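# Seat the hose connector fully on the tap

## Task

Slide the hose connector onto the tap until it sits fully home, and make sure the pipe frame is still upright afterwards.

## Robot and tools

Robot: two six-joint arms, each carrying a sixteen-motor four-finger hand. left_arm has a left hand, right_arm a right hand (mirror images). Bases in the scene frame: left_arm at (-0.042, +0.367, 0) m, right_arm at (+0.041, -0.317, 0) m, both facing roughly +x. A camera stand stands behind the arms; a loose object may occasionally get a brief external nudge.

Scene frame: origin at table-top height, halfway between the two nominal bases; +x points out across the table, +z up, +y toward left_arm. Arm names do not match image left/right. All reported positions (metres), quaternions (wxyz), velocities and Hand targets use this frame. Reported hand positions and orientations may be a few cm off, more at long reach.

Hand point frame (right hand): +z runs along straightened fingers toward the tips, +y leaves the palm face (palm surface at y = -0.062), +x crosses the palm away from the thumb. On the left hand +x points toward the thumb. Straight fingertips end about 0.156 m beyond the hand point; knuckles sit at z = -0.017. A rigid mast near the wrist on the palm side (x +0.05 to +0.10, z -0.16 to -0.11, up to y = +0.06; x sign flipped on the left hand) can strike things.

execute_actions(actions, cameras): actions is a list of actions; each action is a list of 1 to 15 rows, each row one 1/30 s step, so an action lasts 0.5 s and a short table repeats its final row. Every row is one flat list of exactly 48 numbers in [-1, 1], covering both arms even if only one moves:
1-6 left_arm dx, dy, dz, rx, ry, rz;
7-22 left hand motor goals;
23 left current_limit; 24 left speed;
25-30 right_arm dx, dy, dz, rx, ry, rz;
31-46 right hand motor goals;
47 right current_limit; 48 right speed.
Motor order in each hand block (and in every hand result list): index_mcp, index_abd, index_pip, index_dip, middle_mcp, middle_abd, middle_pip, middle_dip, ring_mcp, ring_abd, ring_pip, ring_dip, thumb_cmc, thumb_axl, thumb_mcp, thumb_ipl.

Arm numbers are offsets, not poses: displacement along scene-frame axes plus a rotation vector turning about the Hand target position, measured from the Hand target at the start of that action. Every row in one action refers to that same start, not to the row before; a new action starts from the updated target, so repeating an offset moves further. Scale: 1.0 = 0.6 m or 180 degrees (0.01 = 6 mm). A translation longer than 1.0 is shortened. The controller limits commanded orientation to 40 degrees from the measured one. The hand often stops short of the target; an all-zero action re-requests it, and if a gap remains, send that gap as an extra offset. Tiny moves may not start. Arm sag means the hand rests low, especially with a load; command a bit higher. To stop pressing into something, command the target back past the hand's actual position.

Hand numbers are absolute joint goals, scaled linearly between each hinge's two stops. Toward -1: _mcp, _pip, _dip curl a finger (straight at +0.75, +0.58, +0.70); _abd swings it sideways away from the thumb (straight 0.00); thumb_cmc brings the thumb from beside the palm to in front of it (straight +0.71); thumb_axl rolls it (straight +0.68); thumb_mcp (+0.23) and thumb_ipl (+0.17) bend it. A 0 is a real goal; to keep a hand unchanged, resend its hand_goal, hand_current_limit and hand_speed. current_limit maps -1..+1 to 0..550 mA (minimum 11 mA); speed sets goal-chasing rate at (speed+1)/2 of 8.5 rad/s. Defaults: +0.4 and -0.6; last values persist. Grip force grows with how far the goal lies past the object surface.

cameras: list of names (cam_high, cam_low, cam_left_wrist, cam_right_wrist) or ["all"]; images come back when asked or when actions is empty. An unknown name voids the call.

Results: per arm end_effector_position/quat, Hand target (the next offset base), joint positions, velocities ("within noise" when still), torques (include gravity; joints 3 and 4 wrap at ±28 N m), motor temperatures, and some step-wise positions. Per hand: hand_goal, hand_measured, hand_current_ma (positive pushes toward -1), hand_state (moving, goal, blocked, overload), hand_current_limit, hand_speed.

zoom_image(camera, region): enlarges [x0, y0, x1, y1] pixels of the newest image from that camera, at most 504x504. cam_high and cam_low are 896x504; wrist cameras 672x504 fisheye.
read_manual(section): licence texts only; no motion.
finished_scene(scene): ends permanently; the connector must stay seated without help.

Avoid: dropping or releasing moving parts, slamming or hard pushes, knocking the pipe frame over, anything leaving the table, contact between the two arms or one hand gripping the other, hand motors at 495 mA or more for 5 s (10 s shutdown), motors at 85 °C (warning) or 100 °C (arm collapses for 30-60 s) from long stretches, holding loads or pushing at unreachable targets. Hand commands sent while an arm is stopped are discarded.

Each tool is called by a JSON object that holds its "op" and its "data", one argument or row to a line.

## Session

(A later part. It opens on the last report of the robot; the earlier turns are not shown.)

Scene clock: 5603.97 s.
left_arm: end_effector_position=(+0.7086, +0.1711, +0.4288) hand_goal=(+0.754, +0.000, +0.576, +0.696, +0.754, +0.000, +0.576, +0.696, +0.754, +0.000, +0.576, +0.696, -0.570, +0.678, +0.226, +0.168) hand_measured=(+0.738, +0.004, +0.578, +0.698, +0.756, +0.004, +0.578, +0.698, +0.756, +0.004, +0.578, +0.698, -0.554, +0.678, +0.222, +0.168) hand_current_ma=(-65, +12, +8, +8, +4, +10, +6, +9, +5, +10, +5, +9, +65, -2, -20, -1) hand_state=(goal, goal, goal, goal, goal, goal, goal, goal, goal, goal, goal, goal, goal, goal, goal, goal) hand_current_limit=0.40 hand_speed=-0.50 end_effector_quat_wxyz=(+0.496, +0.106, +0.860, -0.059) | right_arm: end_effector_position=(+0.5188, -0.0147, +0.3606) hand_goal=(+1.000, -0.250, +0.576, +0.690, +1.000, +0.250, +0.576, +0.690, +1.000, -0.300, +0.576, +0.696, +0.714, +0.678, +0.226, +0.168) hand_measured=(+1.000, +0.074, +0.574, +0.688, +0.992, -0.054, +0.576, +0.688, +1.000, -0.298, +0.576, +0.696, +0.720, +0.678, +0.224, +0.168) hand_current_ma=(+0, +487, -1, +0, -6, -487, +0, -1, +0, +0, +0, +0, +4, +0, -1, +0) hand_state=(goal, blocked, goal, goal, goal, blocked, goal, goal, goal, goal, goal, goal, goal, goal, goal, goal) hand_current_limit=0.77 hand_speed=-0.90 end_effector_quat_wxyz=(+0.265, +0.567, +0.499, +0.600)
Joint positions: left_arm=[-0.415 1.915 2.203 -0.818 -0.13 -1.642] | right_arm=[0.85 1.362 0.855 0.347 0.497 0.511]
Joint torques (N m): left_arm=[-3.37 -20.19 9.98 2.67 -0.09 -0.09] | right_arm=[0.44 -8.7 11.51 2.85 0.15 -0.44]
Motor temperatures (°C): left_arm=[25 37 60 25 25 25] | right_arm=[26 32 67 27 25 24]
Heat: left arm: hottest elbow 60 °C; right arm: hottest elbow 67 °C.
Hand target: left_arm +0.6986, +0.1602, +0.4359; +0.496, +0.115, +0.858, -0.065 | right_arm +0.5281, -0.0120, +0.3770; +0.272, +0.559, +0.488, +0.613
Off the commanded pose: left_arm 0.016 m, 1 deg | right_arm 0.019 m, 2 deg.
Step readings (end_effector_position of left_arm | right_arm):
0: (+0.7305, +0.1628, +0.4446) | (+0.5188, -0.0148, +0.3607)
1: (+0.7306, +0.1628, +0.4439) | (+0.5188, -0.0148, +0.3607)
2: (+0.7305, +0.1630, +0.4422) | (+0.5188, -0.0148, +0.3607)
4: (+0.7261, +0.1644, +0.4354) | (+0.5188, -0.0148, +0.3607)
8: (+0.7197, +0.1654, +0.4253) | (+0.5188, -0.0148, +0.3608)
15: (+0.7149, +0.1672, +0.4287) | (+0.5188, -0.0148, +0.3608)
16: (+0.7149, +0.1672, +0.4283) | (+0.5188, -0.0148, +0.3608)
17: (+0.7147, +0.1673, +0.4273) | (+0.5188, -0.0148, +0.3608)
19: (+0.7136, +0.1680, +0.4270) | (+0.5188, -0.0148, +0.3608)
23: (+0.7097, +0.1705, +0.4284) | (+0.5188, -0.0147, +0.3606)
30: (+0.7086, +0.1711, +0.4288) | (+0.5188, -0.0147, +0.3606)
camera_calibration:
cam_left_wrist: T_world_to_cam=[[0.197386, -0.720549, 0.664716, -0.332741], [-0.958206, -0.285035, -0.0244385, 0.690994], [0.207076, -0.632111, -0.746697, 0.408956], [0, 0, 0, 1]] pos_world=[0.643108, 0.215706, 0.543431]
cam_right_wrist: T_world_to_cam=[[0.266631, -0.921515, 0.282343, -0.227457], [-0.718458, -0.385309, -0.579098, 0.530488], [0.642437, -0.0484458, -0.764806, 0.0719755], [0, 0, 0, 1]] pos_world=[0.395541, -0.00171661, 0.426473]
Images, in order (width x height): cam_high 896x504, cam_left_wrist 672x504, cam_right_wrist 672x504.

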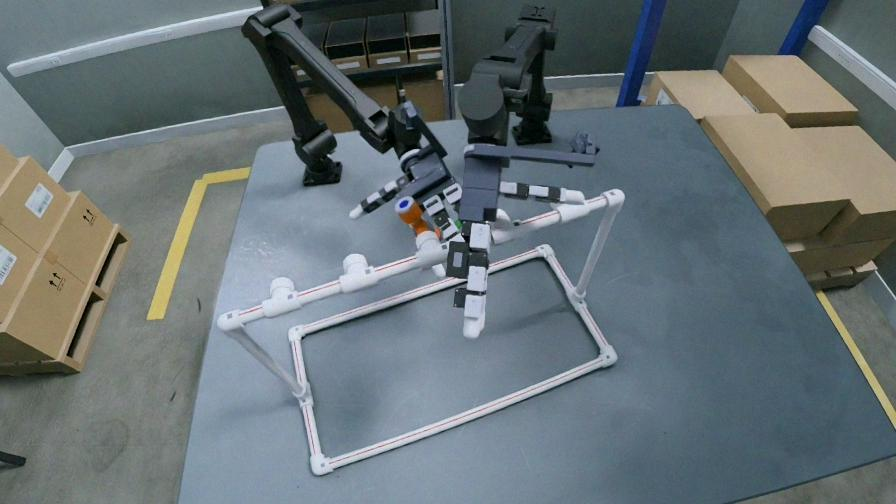

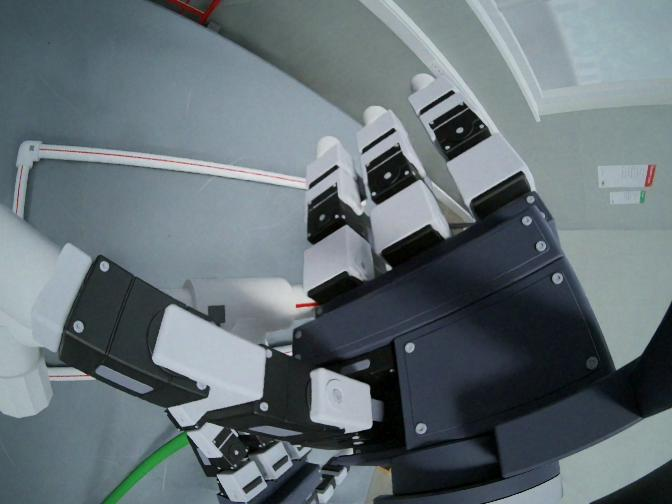

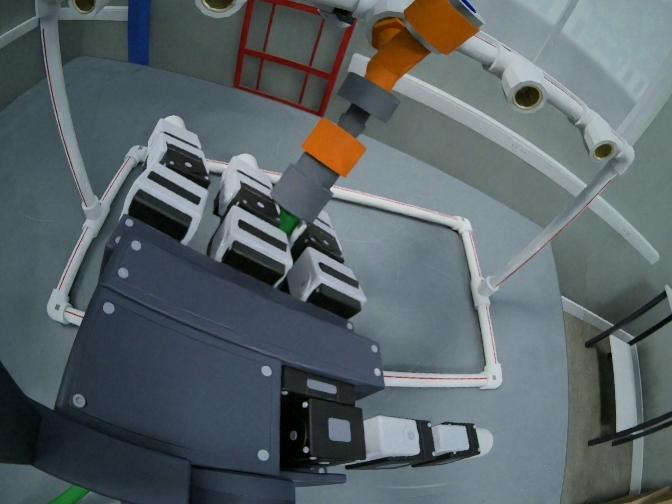

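{"op": "execute_actions", "data": {
  "actions": [
    [[0,0,0,0,0,0,0.754,0.0,0.576,0.696,0.754,0.0,0.576,0.696,0.754,0,0.576,0.696,-0.571,0.678,0.226,0.168,0.4,-0.5,0.02,-0.007,0.045,0,0,0,1.0,-0.25,0.576,0.69,1.0,0.25,0.576,0.69,1.0,-0.3,0.576,0.696,0.714,0.678,0.226,0.168,0.77,-0.9]],
    [[0,0,0,0,0,0,0.754,0.0,0.576,0.696,0.754,0.0,0.576,0.696,0.754,0,0.576,0.696,-0.571,0.678,0.226,0.168,0.4,-0.5,0.015,-0.006,0.022,0,0,0,1.0,-0.25,0.576,0.69,1.0,0.25,0.576,0.69,1.0,-0.3,0.576,0.696,0.714,0.678,0.226,0.168,0.77,-0.9]]
  ],
  "cameras": ["cam_high","cam_low","cam_right_wrist"]
}}

{"op": "zoom_image", "data": {
  "camera": "cam_right_wrist",
  "region": [260, 60, 420, 240]
}}

{"op": "zoom_image", "data": {
  "camera": "cam_low",
  "region": [430, 135, 510, 215]
}}

Scene clock: 5624.83 s.
left_arm: end_effector_position=(+0.7086, +0.1711, +0.4288) hand_goal=(+0.754, +0.000, +0.576, +0.696, +0.754, +0.000, +0.576, +0.696, +0.754, +0.000, +0.576, +0.696, -0.570, +0.678, +0.226, +0.168) hand_measured=(+0.738, +0.004, +0.578, +0.698, +0.756, +0.004, +0.578, +0.698, +0.756, +0.004, +0.578, +0.698, -0.554, +0.678, +0.222, +0.168) hand_current_ma=(-65, +12, +8, +8, +4, +10, +6, +9, +5, +10, +5, +9, +65, -2, -20, -1) hand_state=(goal, goal, goal, goal, goal, goal, goal, goal, goal, goal, goal, goal, goal, goal, goal, goal) hand_current_limit=0.40 hand_speed=-0.50 end_effector_quat_wxyz=(+0.496, +0.106, +0.860, -0.059) | right_arm: end_effector_position=(+0.5331, -0.0129, +0.3658) hand_goal=(+1.000, -0.250, +0.576, +0.690, +1.000, +0.250, +0.576, +0.690, +1.000, -0.300, +0.576, +0.696, +0.714, +0.678, +0.226, +0.168) hand_measured=(+1.000, +0.074, +0.574, +0.688, +0.996, -0.054, +0.572, +0.688, +1.000, -0.298, +0.576, +0.696, +0.720, +0.678, +0.224, +0.168) hand_current_ma=(+0, +487, -1, +0, -2, -487, -2, -1, +0, +0, +0, +0, +4, +0, -1, +0) hand_state=(goal, blocked, goal, goal, goal, blocked, goal, goal, goal, goal, goal, goal, goal, goal, goal, goal) hand_current_limit=0.77 hand_speed=-0.90 end_effector_quat_wxyz=(+0.259, +0.566, +0.518, +0.587)
Joint positions: left_arm=[-0.415 1.915 2.203 -0.818 -0.13 -1.642] | right_arm=[0.822 1.362 0.897 0.267 0.449 0.501]
Joint torques (N m): left_arm=[-3.31 -20.6 10.11 2.65 -0.08 -0.1] | right_arm=[-1.49 -11.16 14.95 1.62 0.31 -0.41]
Motor temperatures (°C): left_arm=[25 36 60 24 25 25] | right_arm=[26 33 65 27 25 24]
Heat: left arm: hottest elbow 60 °C; right arm: hottest elbow 65 °C.
Hand target: left_arm +0.6986, +0.1602, +0.4359; +0.496, +0.115, +0.858, -0.065 | right_arm +0.5492, -0.0199, +0.4173; +0.272, +0.559, +0.487, +0.613
Off the commanded pose: left_arm 0.016 m, 1 deg | right_arm 0.054 m, 5 deg.
Step readings (end_effector_position of left_arm | right_arm):
0: (+0.7086, +0.1711, +0.4288) | (+0.5188, -0.0147, +0.3606)
1: (+0.7086, +0.1711, +0.4288) | (+0.5188, -0.0147, +0.3606)
2: (+0.7086, +0.1711, +0.4288) | (+0.5190, -0.0143, +0.3605)
4: (+0.7086, +0.1711, +0.4288) | (+0.5206, -0.0146, +0.3600)
8: (+0.7086, +0.1711, +0.4288) | (+0.5240, -0.0136, +0.3602)
15: (+0.7086, +0.1711, +0.4288) | (+0.5251, -0.0131, +0.3603)
16: (+0.7086, +0.1711, +0.4288) | (+0.5251, -0.0130, +0.3603)
17: (+0.7086, +0.1711, +0.4288) | (+0.5257, -0.0127, +0.3605)
19: (+0.7086, +0.1711, +0.4288) | (+0.5279, -0.0126, +0.3611)
23: (+0.7086, +0.1711, +0.4288) | (+0.5318, -0.0130, +0.3644)
30: (+0.7086, +0.1711, +0.4288) | (+0.5330, -0.0129, +0.3658)
camera_calibration:
cam_right_wrist: T_world_to_cam=[[0.29458, -0.906748, 0.301712, -0.252762], [-0.726958, -0.41756, -0.545138, 0.536147], [0.620286, -0.058745, -0.782173, 0.0849639], [0, 0, 0, 1]] pos_world=[0.411513, -0.000326519, 0.434992]
Images, in order (width x height): cam_high 896x504, cam_low 896x504, cam_right_wrist 672x504.

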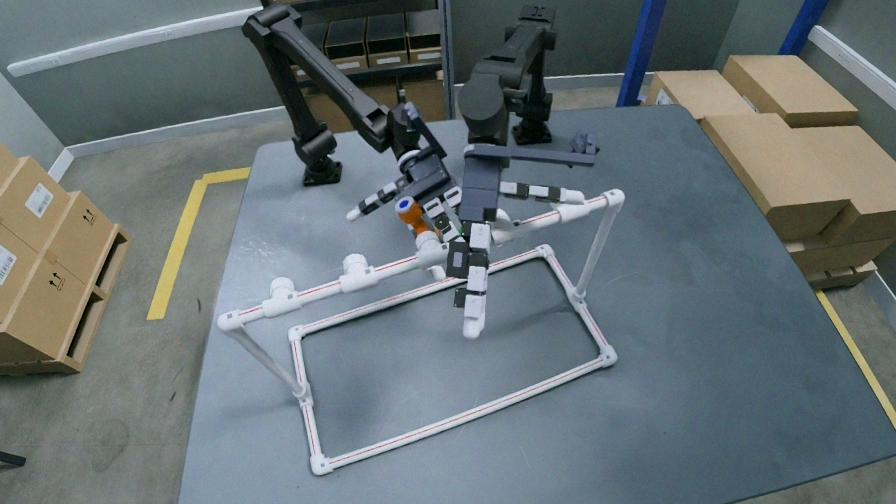

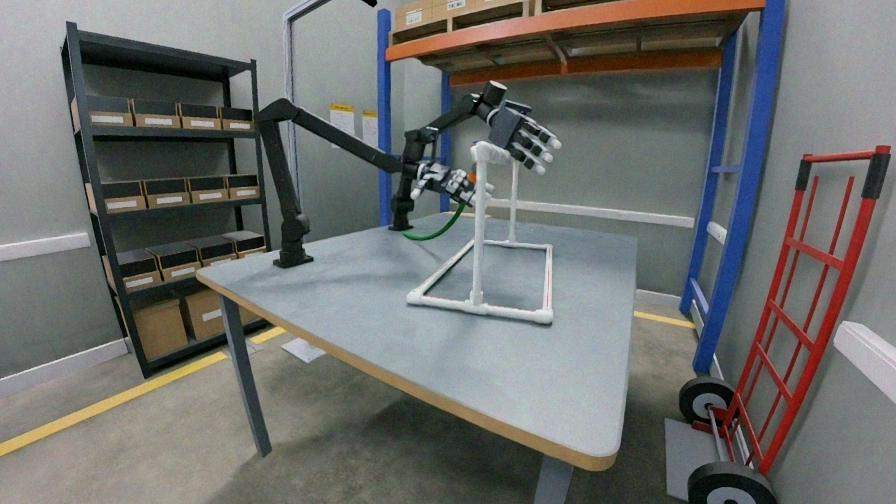

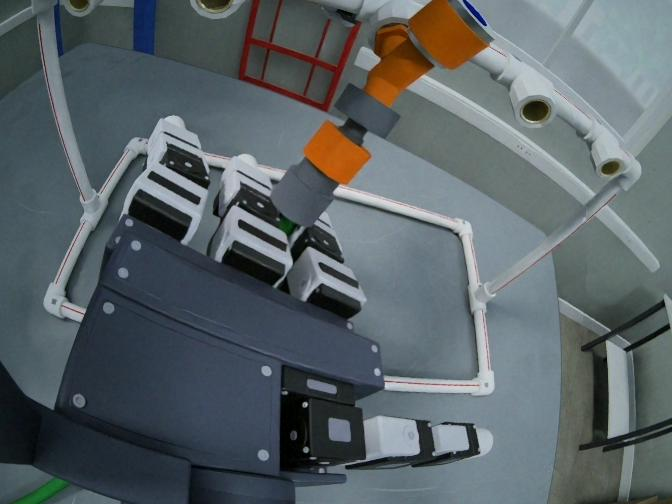

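Scaled by 2.800 from the camera's 672x504 image, which has a finer 960x720 frame.

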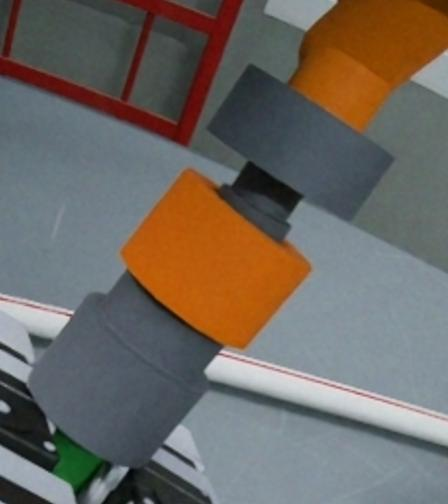

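Scaled by 6.300 from the camera's 896x504 image, which has a finer 1280x720 frame.

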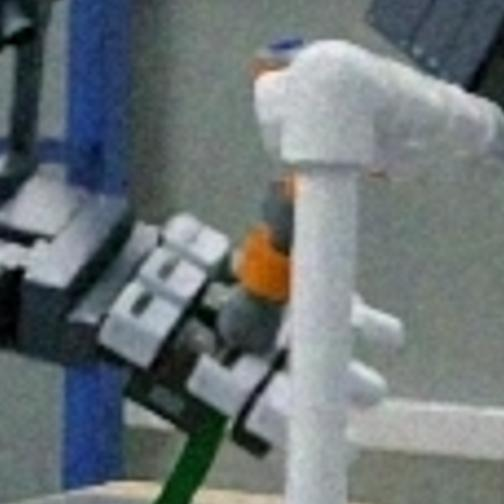

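{"op": "execute_actions", "data": {
  "actions": [
    [[0,0,0,0,0,0,0.754,0.0,0.576,0.696,0.754,0.0,0.576,0.696,0.754,0,0.576,0.696,-0.571,0.678,0.226,0.168,0.4,-0.5,0.017,-0.006,0.025,0,0,0,1.0,-0.25,0.576,0.69,1.0,0.25,0.576,0.69,1.0,-0.3,0.576,0.696,0.714,0.678,0.226,0.168,0.77,-0.9]]
  ],
  "cameras": ["cam_high","cam_right_wrist"]
}}

{"op": "zoom_image", "data": {
  "camera": "cam_right_wrist",
  "region": [260, 60, 420, 240]
}}

Scene clock: 5634.80 s.
left_arm: end_effector_position=(+0.7087, +0.1711, +0.4289) hand_goal=(+0.754, +0.000, +0.576, +0.696, +0.754, +0.000, +0.576, +0.696, +0.754, +0.000, +0.576, +0.696, -0.570, +0.678, +0.226, +0.168) hand_measured=(+0.738, +0.004, +0.578, +0.698, +0.756, +0.004, +0.578, +0.698, +0.756, +0.004, +0.578, +0.698, -0.554, +0.678, +0.222, +0.168) hand_current_ma=(-65, +12, +8, +8, +4, +10, +6, +9, +5, +10, +5, +9, +65, -2, -20, -1) hand_state=(goal, goal, goal, goal, goal, goal, goal, goal, goal, goal, goal, goal, goal, goal, goal, goal) hand_current_limit=0.40 hand_speed=-0.50 end_effector_quat_wxyz=(+0.496, +0.106, +0.860, -0.059) | right_arm: end_effector_position=(+0.5387, -0.0117, +0.3667) hand_goal=(+1.000, -0.250, +0.576, +0.690, +1.000, +0.250, +0.576, +0.690, +1.000, -0.300, +0.576, +0.696, +0.714, +0.678, +0.226, +0.168) hand_measured=(+1.000, +0.074, +0.574, +0.688, +0.998, -0.052, +0.570, +0.688, +1.000, -0.298, +0.576, +0.696, +0.720, +0.678, +0.224, +0.168) hand_current_ma=(+0, +487, -1, +0, -1, -487, -3, -1, +0, +0, +0, +0, +4, +0, -1, +0) hand_state=(goal, blocked, goal, goal, goal, blocked, goal, goal, goal, goal, goal, goal, goal, goal, goal, goal) hand_current_limit=0.77 hand_speed=-0.90 end_effector_quat_wxyz=(+0.255, +0.568, +0.528, +0.578)
Joint positions: left_arm=[-0.415 1.915 2.203 -0.817 -0.13 -1.642] | right_arm=[0.812 1.36 0.916 0.22 0.427 0.5]
Joint torques (N m): left_arm=[-3.31 -20.66 10.13 2.66 -0.08 -0.09] | right_arm=[-2.37 -12.04 16.05 1.99 0.43 -0.4]
Motor temperatures (°C): left_arm=[25 36 60 24 25 25] | right_arm=[26 33 66 27 25 24]
Heat: left arm: hottest elbow 60 °C; right arm: hottest elbow 66 °C.
Hand target: left_arm +0.6986, +0.1602, +0.4359; +0.496, +0.115, +0.858, -0.065 | right_arm +0.5594, -0.0235, +0.4323; +0.272, +0.559, +0.487, +0.613
Off the commanded pose: left_arm 0.016 m, 1 deg | right_arm 0.070 m, 7 deg.
Step readings (end_effector_position of left_arm | right_arm):
0: (+0.7086, +0.1711, +0.4288) | (+0.5331, -0.0129, +0.3658)
1: (+0.7086, +0.1711, +0.4288) | (+0.5331, -0.0128, +0.3658)
2: (+0.7086, +0.1711, +0.4288) | (+0.5336, -0.0127, +0.3662)
4: (+0.7086, +0.1711, +0.4288) | (+0.5356, -0.0123, +0.3664)
8: (+0.7086, +0.1711, +0.4288) | (+0.5381, -0.0118, +0.3665)
15: (+0.7087, +0.1711, +0.4289) | (+0.5385, -0.0116, +0.3667)
camera_calibration:
cam_right_wrist: T_world_to_cam=[[0.311317, -0.898398, 0.309779, -0.265561], [-0.733778, -0.434392, -0.522373, 0.536303], [0.603864, -0.0646855, -0.794458, 0.0956099], [0, 0, 0, 1]] pos_world=[0.418465, 0.000570474, 0.438373]
Images, in order (width x height): cam_high 896x504, cam_right_wrist 672x504.

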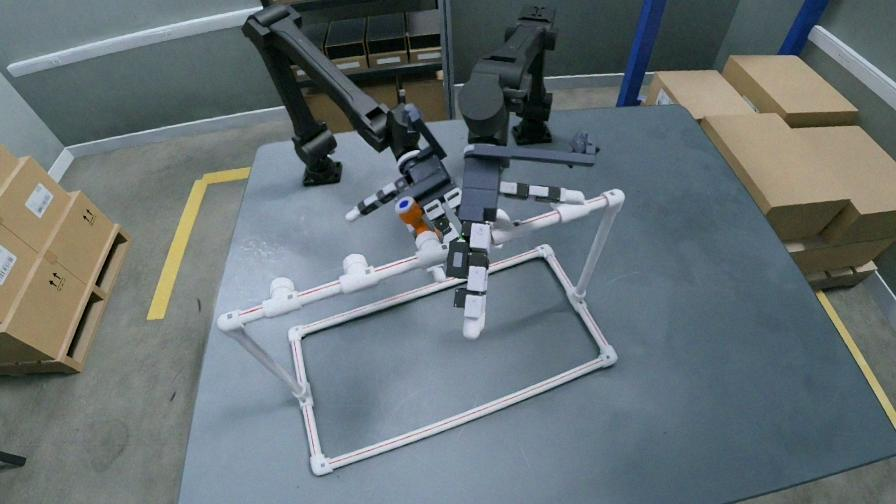

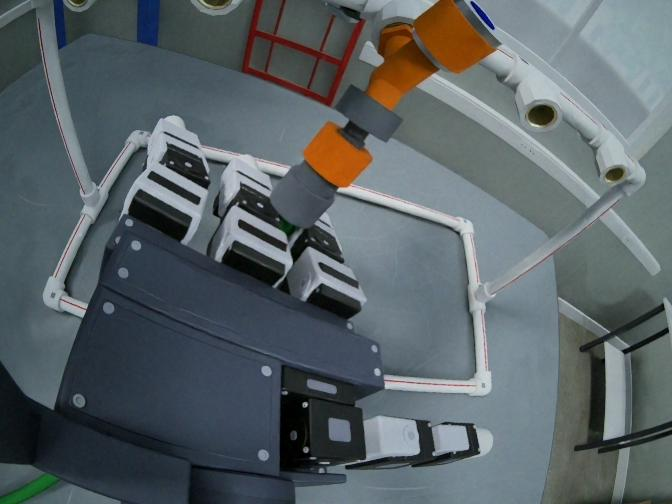

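Scaled by 2.800 from the camera's 672x504 image, which has a finer 960x720 frame.

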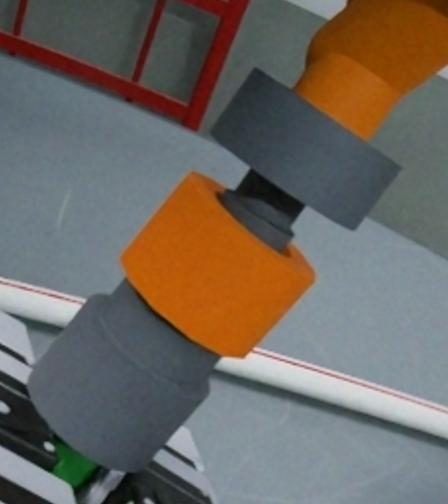

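{"op": "execute_actions", "data": {
  "actions": [
    [[0,0,0,0,0,0,0.754,0.0,0.576,0.696,0.754,0.0,0.576,0.696,0.754,0,0.576,0.696,-0.571,0.678,0.226,0.168,0.4,-0.5,-0.012,-0.02,0.01,0,0,0,1.0,-0.25,0.576,0.69,1.0,0.25,0.576,0.69,1.0,-0.3,0.576,0.696,0.714,0.678,0.226,0.168,0.77,-0.9]]
  ],
  "cameras": ["cam_right_wrist"]
}}

{"op": "zoom_image", "data": {
  "camera": "cam_right_wrist",
  "region": [260, 60, 420, 240]
}}

Scene clock: 5682.60 s.
left_arm: end_effector_position=(+0.7087, +0.1711, +0.4289) hand_goal=(+0.754, +0.000, +0.576, +0.696, +0.754, +0.000, +0.576, +0.696, +0.754, +0.000, +0.576, +0.696, -0.570, +0.678, +0.226, +0.168) hand_measured=(+0.738, +0.004, +0.578, +0.698, +0.756, +0.004, +0.578, +0.698, +0.756, +0.004, +0.578, +0.698, -0.554, +0.678, +0.222, +0.168) hand_current_ma=(-65, +12, +8, +8, +4, +10, +6, +9, +5, +10, +5, +9, +65, -2, -20, -1) hand_state=(goal, goal, goal, goal, goal, goal, goal, goal, goal, goal, goal, goal, goal, goal, goal, goal) hand_current_limit=0.40 hand_speed=-0.50 end_effector_quat_wxyz=(+0.496, +0.106, +0.860, -0.059) | right_arm: end_effector_position=(+0.5381, -0.0135, +0.3692) hand_goal=(+1.000, -0.250, +0.576, +0.690, +1.000, +0.250, +0.576, +0.690, +1.000, -0.300, +0.576, +0.696, +0.714, +0.678, +0.226, +0.168) hand_measured=(+1.000, +0.074, +0.582, +0.688, +1.000, -0.052, +0.574, +0.688, +1.000, -0.298, +0.576, +0.696, +0.720, +0.678, +0.224, +0.168) hand_current_ma=(+0, +487, +3, +0, +0, -487, +0, -1, +0, +0, +0, +0, +4, +0, -1, +0) hand_state=(goal, blocked, goal, goal, goal, blocked, goal, goal, goal, goal, goal, goal, goal, goal, goal, goal) hand_current_limit=0.77 hand_speed=-0.90 end_effector_quat_wxyz=(+0.251, +0.566, +0.535, +0.575)
Joint positions: left_arm=[-0.415 1.915 2.203 -0.817 -0.13 -1.642] | right_arm=[0.806 1.345 0.916 0.195 0.409 0.498]
Joint torques (N m): left_arm=[-3.43 -20.54 10.13 2.63 -0.08 -0.09] | right_arm=[-1.96 -13.33 14.78 2.35 0.74 -0.42]
Motor temperatures (°C): left_arm=[25 36 58 24 25 25] | right_arm=[27 32 66 27 25 24]
Heat: left arm: hottest elbow 58 °C; right arm: hottest elbow 66 °C.
Hand target: left_arm +0.6986, +0.1602, +0.4359; +0.496, +0.115, +0.858, -0.065 | right_arm +0.5521, -0.0354, +0.4384; +0.272, +0.559, +0.487, +0.613
Off the commanded pose: left_arm 0.016 m, 1 deg | right_arm 0.074 m, 7 deg.
Step readings (end_effector_position of left_arm | right_arm):
0: (+0.7087, +0.1711, +0.4289) | (+0.5387, -0.0117, +0.3667)
1: (+0.7087, +0.1711, +0.4289) | (+0.5387, -0.0116, +0.3666)
2: (+0.7087, +0.1711, +0.4289) | (+0.5386, -0.0118, +0.3671)
4: (+0.7087, +0.1711, +0.4289) | (+0.5385, -0.0123, +0.3679)
8: (+0.7087, +0.1711, +0.4289) | (+0.5381, -0.0133, +0.3691)
15: (+0.7087, +0.1711, +0.4289) | (+0.5382, -0.0135, +0.3690)
camera_calibration:
cam_right_wrist: T_world_to_cam=[[0.325139, -0.892656, 0.312169, -0.276], [-0.733213, -0.446438, -0.512925, 0.532428], [0.59723, -0.0621149, -0.799662, 0.10336], [0, 0, 0, 1]] pos_world=[0.418392, -0.00225699, 0.441907]
Images, in order (width x height): cam_right_wrist 672x504.

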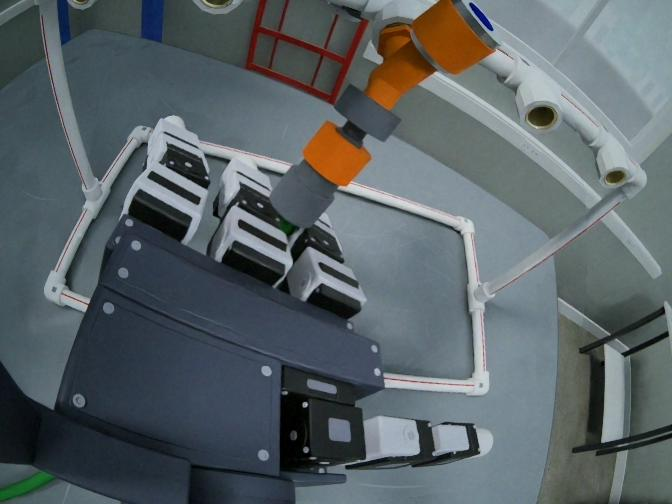

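Scaled by 2.800 from the camera's 672x504 image, which has a finer 960x720 frame.

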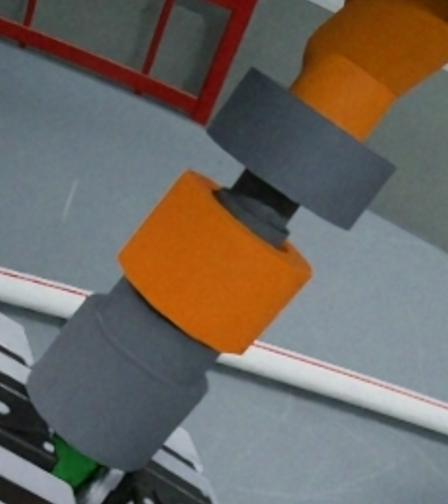

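{"op": "execute_actions", "data": {
  "actions": [
    [[0,0,0,0,0,0,0.754,0.0,0.576,0.696,0.754,0.0,0.576,0.696,0.754,0,0.576,0.696,-0.571,0.678,0.226,0.168,0.4,-0.5,0,0,0,-0.03,-0.0155,0.0185,1.0,-0.25,0.576,0.69,1.0,0.25,0.576,0.69,1.0,-0.3,0.576,0.696,0.714,0.678,0.226,0.168,0.77,-0.9]]
  ],
  "cameras": ["cam_right_wrist"]
}}

{"op": "zoom_image", "data": {
  "camera": "cam_right_wrist",
  "region": [260, 60, 420, 240]
}}

Scene clock: 5715.43 s.
left_arm: end_effector_position=(+0.7088, +0.1716, +0.4328) hand_goal=(+0.754, +0.000, +0.576, +0.696, +0.754, +0.000, +0.576, +0.696, +0.754, +0.000, +0.576, +0.696, -0.570, +0.678, +0.226, +0.168) hand_measured=(+0.732, +0.004, +0.578, +0.698, +0.756, +0.004, +0.578, +0.698, +0.756, +0.004, +0.578, +0.698, -0.554, +0.678, +0.222, +0.168) hand_current_ma=(-90, +12, +8, +8, +4, +10, +6, +9, +5, +10, +5, +9, +65, -2, -20, -1) hand_state=(blocked, goal, goal, goal, goal, goal, goal, goal, goal, goal, goal, goal, goal, goal, goal, goal) hand_current_limit=0.40 hand_speed=-0.50 end_effector_quat_wxyz=(+0.501, +0.105, +0.857, -0.059) | right_arm: end_effector_position=(+0.5469, -0.0144, +0.3755) hand_goal=(+1.000, -0.250, +0.576, +0.690, +1.000, +0.250, +0.576, +0.690, +1.000, -0.300, +0.576, +0.696, +0.714, +0.678, +0.226, +0.168) hand_measured=(+1.000, +0.074, +0.586, +0.688, +1.000, -0.052, +0.576, +0.688, +1.000, -0.298, +0.576, +0.696, +0.722, +0.678, +0.224, +0.168) hand_current_ma=(+0, +487, +5, +0, +0, -487, +0, -1, +0, +0, +0, +0, +4, +0, -1, +0) hand_state=(goal, blocked, goal, goal, goal, blocked, goal, goal, goal, goal, goal, goal, goal, goal, goal, goal) hand_current_limit=0.77 hand_speed=-0.90 end_effector_quat_wxyz=(+0.264, +0.534, +0.567, +0.569)
Joint positions: left_arm=[-0.415 1.912 2.203 -0.81 -0.133 -1.642] | right_arm=[0.765 1.339 0.916 0.195 0.335 0.397]
Joint torques (N m): left_arm=[-3.31 -20.31 10.17 2.33 0.05 -0.09] | right_arm=[-1.61 -13.68 12.16 4.15 0.56 -0.63]
Motor temperatures (°C): left_arm=[25 36 57 24 25 25] | right_arm=[27 34 66 27 26 24]
Heat: left arm: hottest elbow 57 °C; right arm: hottest elbow 66 °C.
Hand target: left_arm +0.6986, +0.1602, +0.4360; +0.496, +0.115, +0.858, -0.065 | right_arm +0.5522, -0.0353, +0.4382; +0.292, +0.516, +0.525, +0.610
Off the commanded pose: left_arm 0.016 m, 1 deg | right_arm 0.067 m, 8 deg.
Step readings (end_effector_position of left_arm | right_arm):
0: (+0.7087, +0.1711, +0.4289) | (+0.5381, -0.0135, +0.3692)
1: (+0.7087, +0.1711, +0.4289) | (+0.5381, -0.0133, +0.3692)
2: (+0.7087, +0.1711, +0.4289) | (+0.5385, -0.0126, +0.3698)
4: (+0.7089, +0.1711, +0.4292) | (+0.5402, -0.0123, +0.3716)
8: (+0.7094, +0.1714, +0.4310) | (+0.5445, -0.0136, +0.3729)
15: (+0.7088, +0.1716, +0.4328) | (+0.5469, -0.0148, +0.3752)
camera_calibration:
cam_right_wrist: T_world_to_cam=[[0.361091, -0.848128, 0.387676, -0.329023], [-0.693789, -0.522117, -0.496035, 0.512738], [0.623113, -0.0898519, -0.776953, 0.0798857], [0, 0, 0, 1]] pos_world=[0.424761, -0.00416592, 0.443958]
Images, in order (width x height): cam_right_wrist 672x504.

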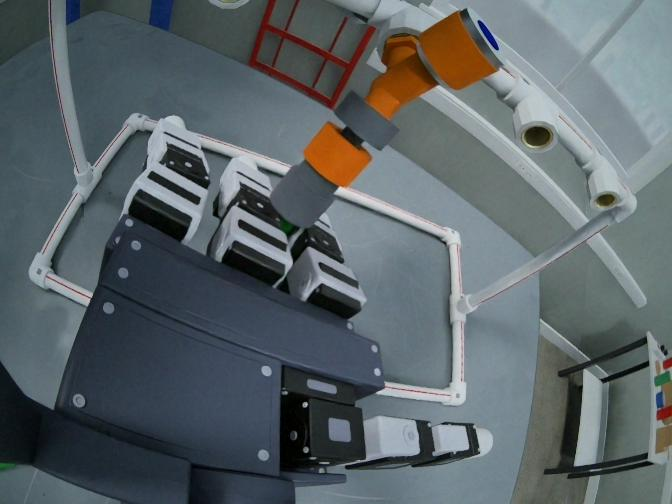

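Scaled by 2.800 from the camera's 672x504 image, which has a finer 960x720 frame.

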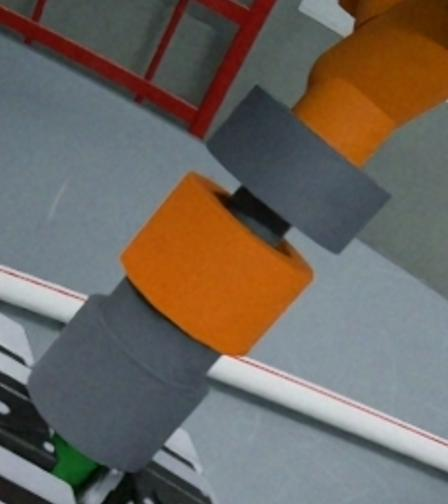

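{"op": "execute_actions", "data": {
  "actions": [
    [[-0.006,0,-0.012,0,0,0,0.754,0.0,0.576,0.696,0.754,0.0,0.576,0.696,0.754,0,0.576,0.696,-0.571,0.678,0.226,0.168,0.4,-0.5,0.015,-0.006,0.024,0,0,0,1.0,-0.25,0.576,0.69,1.0,0.25,0.576,0.69,1.0,-0.3,0.576,0.696,0.714,0.678,0.226,0.168,0.77,-0.9]]
  ],
  "cameras": ["cam_right_wrist","cam_high","cam_low"]
}}

{"op": "zoom_image", "data": {
  "camera": "cam_right_wrist",
  "region": [260, 60, 420, 240]
}}

Scene clock: 5725.83 s.
left_arm: end_effector_position=(+0.7048, +0.1734, +0.4340) hand_goal=(+0.754, +0.000, +0.576, +0.696, +0.754, +0.000, +0.576, +0.696, +0.754, +0.000, +0.576, +0.696, -0.570, +0.678, +0.226, +0.168) hand_measured=(+0.732, +0.004, +0.578, +0.698, +0.756, +0.004, +0.578, +0.698, +0.756, +0.004, +0.578, +0.698, -0.554, +0.678, +0.222, +0.168) hand_current_ma=(-90, +12, +8, +8, +4, +10, +6, +9, +5, +10, +5, +9, +65, -2, -20, -1) hand_state=(blocked, goal, goal, goal, goal, goal, goal, goal, goal, goal, goal, goal, goal, goal, goal, goal) hand_current_limit=0.40 hand_speed=-0.50 end_effector_quat_wxyz=(+0.507, +0.103, +0.854, -0.060) | right_arm: end_effector_position=(+0.5491, -0.0157, +0.3759) hand_goal=(+1.000, -0.250, +0.576, +0.690, +1.000, +0.250, +0.576, +0.690, +1.000, -0.300, +0.576, +0.696, +0.714, +0.678, +0.226, +0.168) hand_measured=(+1.000, +0.074, +0.586, +0.688, +1.000, -0.052, +0.576, +0.688, +1.000, -0.298, +0.576, +0.696, +0.722, +0.678, +0.224, +0.168) hand_current_ma=(+0, +487, +5, +0, +0, -487, +0, -1, +0, +0, +0, +0, +4, +0, -1, +0) hand_state=(goal, blocked, goal, goal, goal, blocked, goal, goal, goal, goal, goal, goal, goal, goal, goal, goal) hand_current_limit=0.77 hand_speed=-0.90 end_effector_quat_wxyz=(+0.260, +0.531, +0.571, +0.569)
Joint positions: left_arm=[-0.415 1.888 2.163 -0.78 -0.134 -1.642] | right_arm=[0.754 1.336 0.916 0.191 0.312 0.393]
Joint torques (N m): left_arm=[-3.6 -19.84 9.51 2.22 0 -0.1] | right_arm=[-2.67 -13.63 14.67 2.78 0.7 -0.6]
Motor temperatures (°C): left_arm=[25 38 57 24 25 25] | right_arm=[27 35 65 27 26 24]
Heat: left arm: hottest elbow 57 °C; right arm: hottest elbow 65 °C.
Hand target: left_arm +0.6950, +0.1602, +0.4288; +0.496, +0.115, +0.858, -0.065 | right_arm +0.5612, -0.0391, +0.4527; +0.292, +0.516, +0.525, +0.610
Off the commanded pose: left_arm 0.017 m, 2 deg | right_arm 0.081 m, 8 deg.
Step readings (end_effector_position of left_arm | right_arm):
0: (+0.7088, +0.1716, +0.4328) | (+0.5469, -0.0144, +0.3755)
1: (+0.7088, +0.1717, +0.4326) | (+0.5470, -0.0145, +0.3755)
2: (+0.7086, +0.1717, +0.4321) | (+0.5472, -0.0145, +0.3754)
4: (+0.7081, +0.1719, +0.4322) | (+0.5478, -0.0148, +0.3761)
8: (+0.7061, +0.1729, +0.4334) | (+0.5487, -0.0154, +0.3759)
15: (+0.7047, +0.1734, +0.4343) | (+0.5490, -0.0155, +0.3760)
camera_calibration:
cam_right_wrist: T_world_to_cam=[[0.373242, -0.843017, 0.387314, -0.337499], [-0.687978, -0.53159, -0.494064, 0.509716], [0.622397, -0.0820583, -0.778389, 0.0798005], [0, 0, 0, 1]] pos_world=[0.426974, -0.00700884, 0.444666]
Images, in order (width x height): cam_high 896x504, cam_low 896x504, cam_right_wrist 672x504.

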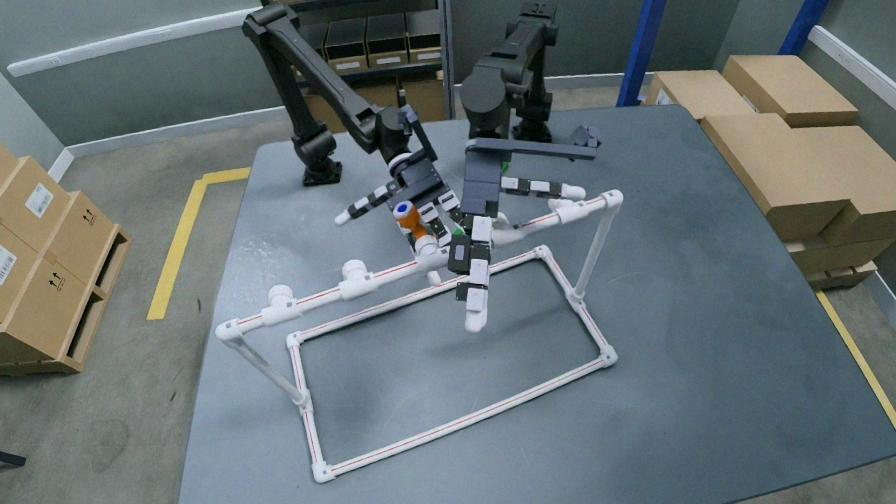

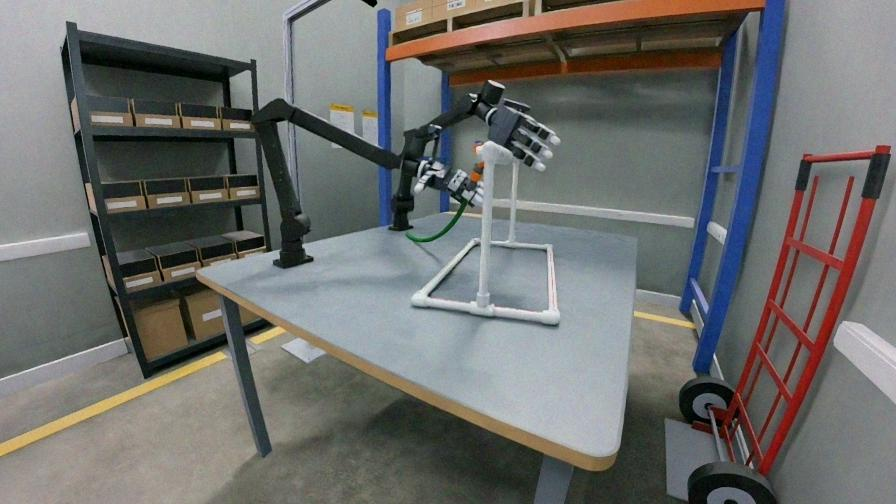

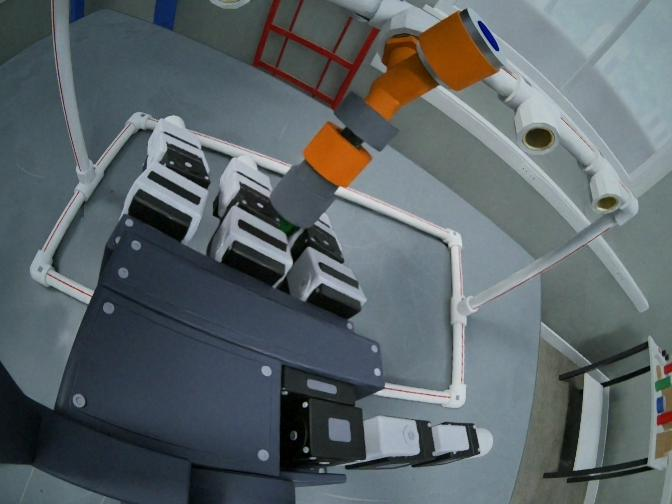

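Scaled by 2.800 from the camera's 672x504 image, which has a finer 960x720 frame.

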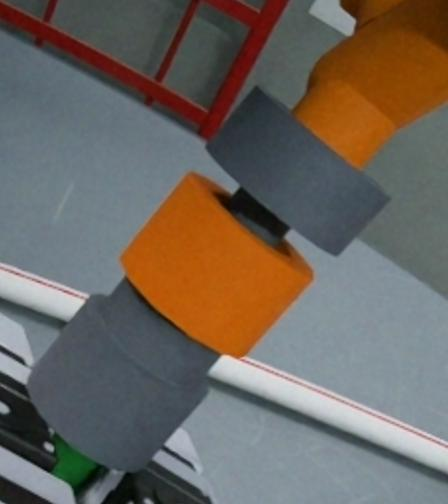

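{"op": "execute_actions", "data": {
  "actions": [
    [[0,0,0,0,0,0,0.754,0.0,0.576,0.696,0.754,0.0,0.576,0.696,0.754,0,0.576,0.696,-0.571,0.678,0.226,0.168,0.4,-0.5,-0.02,0.008,-0.07,0,0,0,1.0,-0.25,0.576,0.69,1.0,0.25,0.576,0.69,1.0,-0.3,0.576,0.696,0.714,0.678,0.226,0.168,0.77,-0.9]],
    [[0.025,0,0.07,0,0,0,0.754,0.0,0.576,0.696,0.754,0.0,0.576,0.696,0.754,0,0.576,0.696,-0.571,0.678,0.226,0.168,0.4,-0.5,0,0,0,0,0,0,1.0,-0.25,0.576,0.69,1.0,0.25,0.576,0.69,1.0,-0.3,0.576,0.696,0.714,0.678,0.226,0.168,0.77,-0.9]],
    [[0.019,-0.083,0.0,0,0,0,0.754,0.0,0.576,0.696,0.754,0.0,0.576,0.696,0.754,0,0.576,0.696,-0.571,0.678,0.226,0.168,0.4,-0.5,0,0,0,0,0,0,1.0,-0.25,0.576,0.69,1.0,0.25,0.576,0.69,1.0,-0.3,0.576,0.696,0.714,0.678,0.226,0.168,0.77,-0.9]]
  ],
  "cameras": ["cam_right_wrist","cam_high","cam_low","cam_left_wrist"]
}}

{"op": "zoom_image", "data": {
  "camera": "cam_high",
  "region": [360, 100, 560, 350]
}}

Scene clock: 5833.27 s.
left_arm: end_effector_position=(+0.7219, +0.1175, +0.4521) hand_goal=(+0.754, +0.000, +0.576, +0.696, +0.754, +0.000, +0.576, +0.696, +0.754, +0.000, +0.576, +0.696, -0.570, +0.678, +0.226, +0.168) hand_measured=(+0.750, +0.004, +0.578, +0.698, +0.754, +0.004, +0.578, +0.698, +0.754, +0.004, +0.578, +0.698, -0.554, +0.678, +0.222, +0.168) hand_current_ma=(-10, +12, +7, +8, +2, +10, +6, +9, +2, +10, +5, +9, +65, -2, -20, -1) hand_state=(goal, goal, goal, goal, goal, goal, goal, goal, goal, goal, goal, goal, goal, goal, goal, goal) hand_current_limit=0.40 hand_speed=-0.50 end_effector_quat_wxyz=(+0.487, +0.121, +0.863, -0.056) | right_arm: end_effector_position=(+0.5464, -0.0232, +0.3751) hand_goal=(+1.000, -0.250, +0.576, +0.690, +1.000, +0.250, +0.576, +0.690, +1.000, -0.300, +0.576, +0.696, +0.714, +0.678, +0.226, +0.168) hand_measured=(+1.000, +0.074, +0.586, +0.688, +1.000, -0.052, +0.584, +0.688, +1.000, -0.298, +0.576, +0.696, +0.722, +0.678, +0.224, +0.168) hand_current_ma=(+0, +487, +6, +0, +0, -487, +4, -1, +0, +0, +0, +0, +4, +0, -1, +0) hand_state=(goal, blocked, goal, goal, goal, blocked, goal, goal, goal, goal, goal, goal, goal, goal, goal, goal) hand_current_limit=0.77 hand_speed=-0.90 end_effector_quat_wxyz=(+0.273, +0.530, +0.554, +0.582)
Joint positions: left_arm=[-0.478 2.13 2.631 -1.058 -0.172 -1.652] | right_arm=[0.754 1.342 0.887 0.27 0.338 0.386]
Joint torques (N m): left_arm=[-2.43 -20.07 15.12 2.76 -0.23 -0.23] | right_arm=[-0.5 -11.46 10.44 4.11 0.53 -0.47]
Motor temperatures (°C): left_arm=[25 40 54 24 25 25] | right_arm=[27 34 67 27 27 25]
Heat: left arm: hottest elbow 54 °C; right arm: hottest elbow 67 °C.
Hand target: left_arm +0.7214, +0.1107, +0.4707; +0.496, +0.115, +0.858, -0.065 | right_arm +0.5492, -0.0341, +0.4107; +0.292, +0.516, +0.525, +0.610
Off the commanded pose: left_arm 0.020 m, 2 deg | right_arm 0.037 m, 5 deg.
Step readings (end_effector_position of left_arm | right_arm):
0: (+0.7048, +0.1734, +0.4340) | (+0.5491, -0.0157, +0.3759)
1: (+0.7048, +0.1734, +0.4340) | (+0.5491, -0.0157, +0.3759)
2: (+0.7048, +0.1734, +0.4340) | (+0.5491, -0.0158, +0.3760)
4: (+0.7049, +0.1733, +0.4341) | (+0.5485, -0.0168, +0.3762)
8: (+0.7048, +0.1730, +0.4341) | (+0.5457, -0.0189, +0.3754)
15: (+0.7048, +0.1730, +0.4341) | (+0.5448, -0.0193, +0.3748)
16: (+0.7048, +0.1730, +0.4341) | (+0.5448, -0.0194, +0.3749)
17: (+0.7044, +0.1730, +0.4352) | (+0.5447, -0.0194, +0.3750)
19: (+0.7031, +0.1730, +0.4384) | (+0.5447, -0.0199, +0.3751)
23: (+0.7038, +0.1714, +0.4446) | (+0.5458, -0.0219, +0.3749)
30: (+0.7071, +0.1697, +0.4465) | (+0.5462, -0.0224, +0.3750)
31: (+0.7074, +0.1693, +0.4462) | (+0.5462, -0.0224, +0.3750)
32: (+0.7077, +0.1665, +0.4464) | (+0.5462, -0.0224, +0.3750)
34: (+0.7122, +0.1621, +0.4501) | (+0.5462, -0.0224, +0.3750)
38: (+0.7189, +0.1414, +0.4525) | (+0.5462, -0.0224, +0.3750)
45: (+0.7214, +0.1182, +0.4528) | (+0.5464, -0.0232, +0.3751)
camera_calibration:
cam_left_wrist: T_world_to_cam=[[0.192467, -0.739121, 0.645489, -0.375101], [-0.964652, -0.263169, -0.013711, 0.686206], [0.180007, -0.620034, -0.763646, 0.415536], [0, 0, 0, 1]] pos_world=[0.659345, 0.16099, 0.568855]
cam_right_wrist: T_world_to_cam=[[0.33633, -0.8593, 0.385338, -0.321967], [-0.681191, -0.504516, -0.530511, 0.514123], [0.650278, -0.0840617, -0.755032, 0.0561688], [0, 0, 0, 1]] pos_world=[0.421977, -0.0125615, 0.439223]

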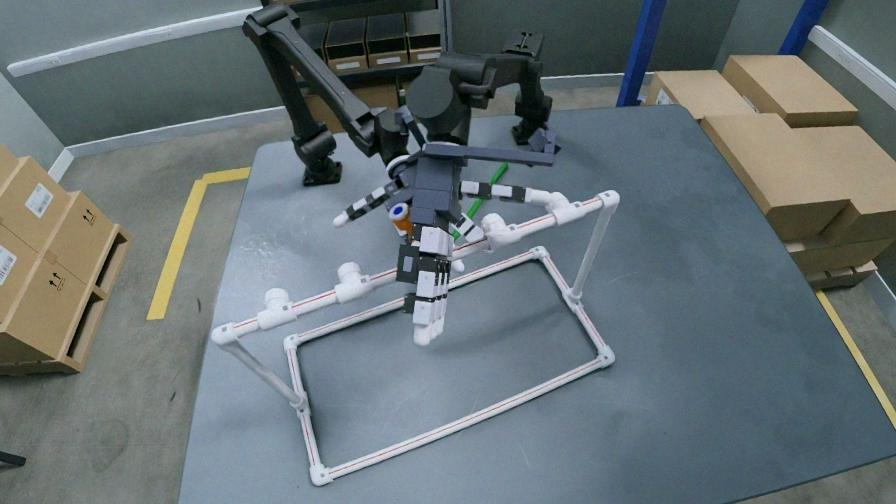

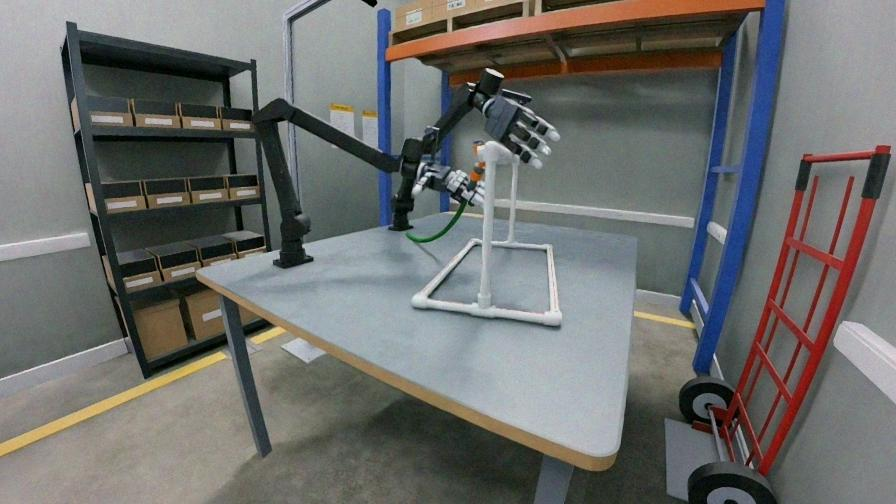

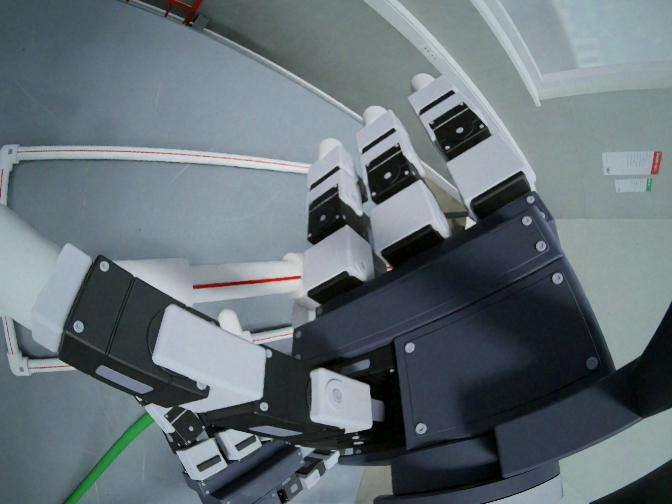

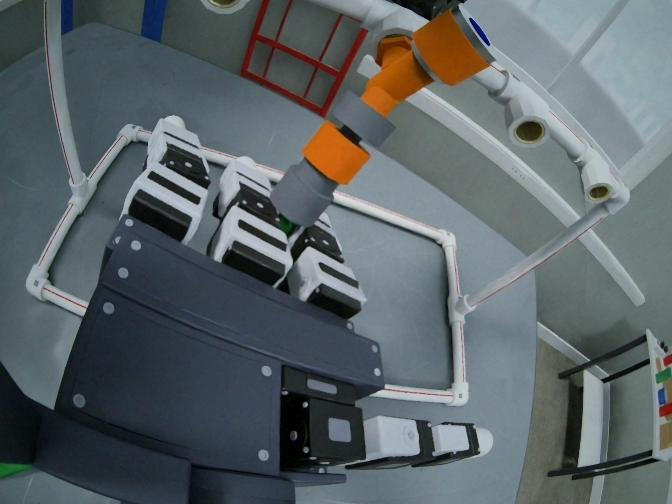

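Scaled by 2.016 from the camera's 896x504 image, which has a finer 1280x720 frame.

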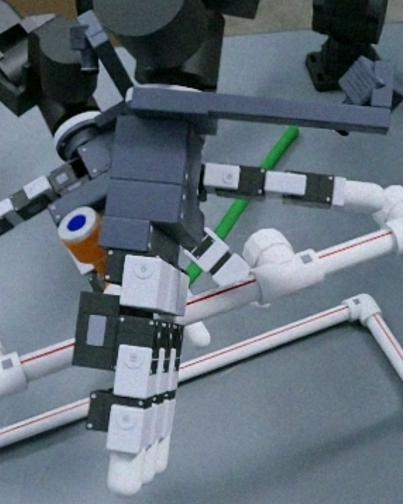

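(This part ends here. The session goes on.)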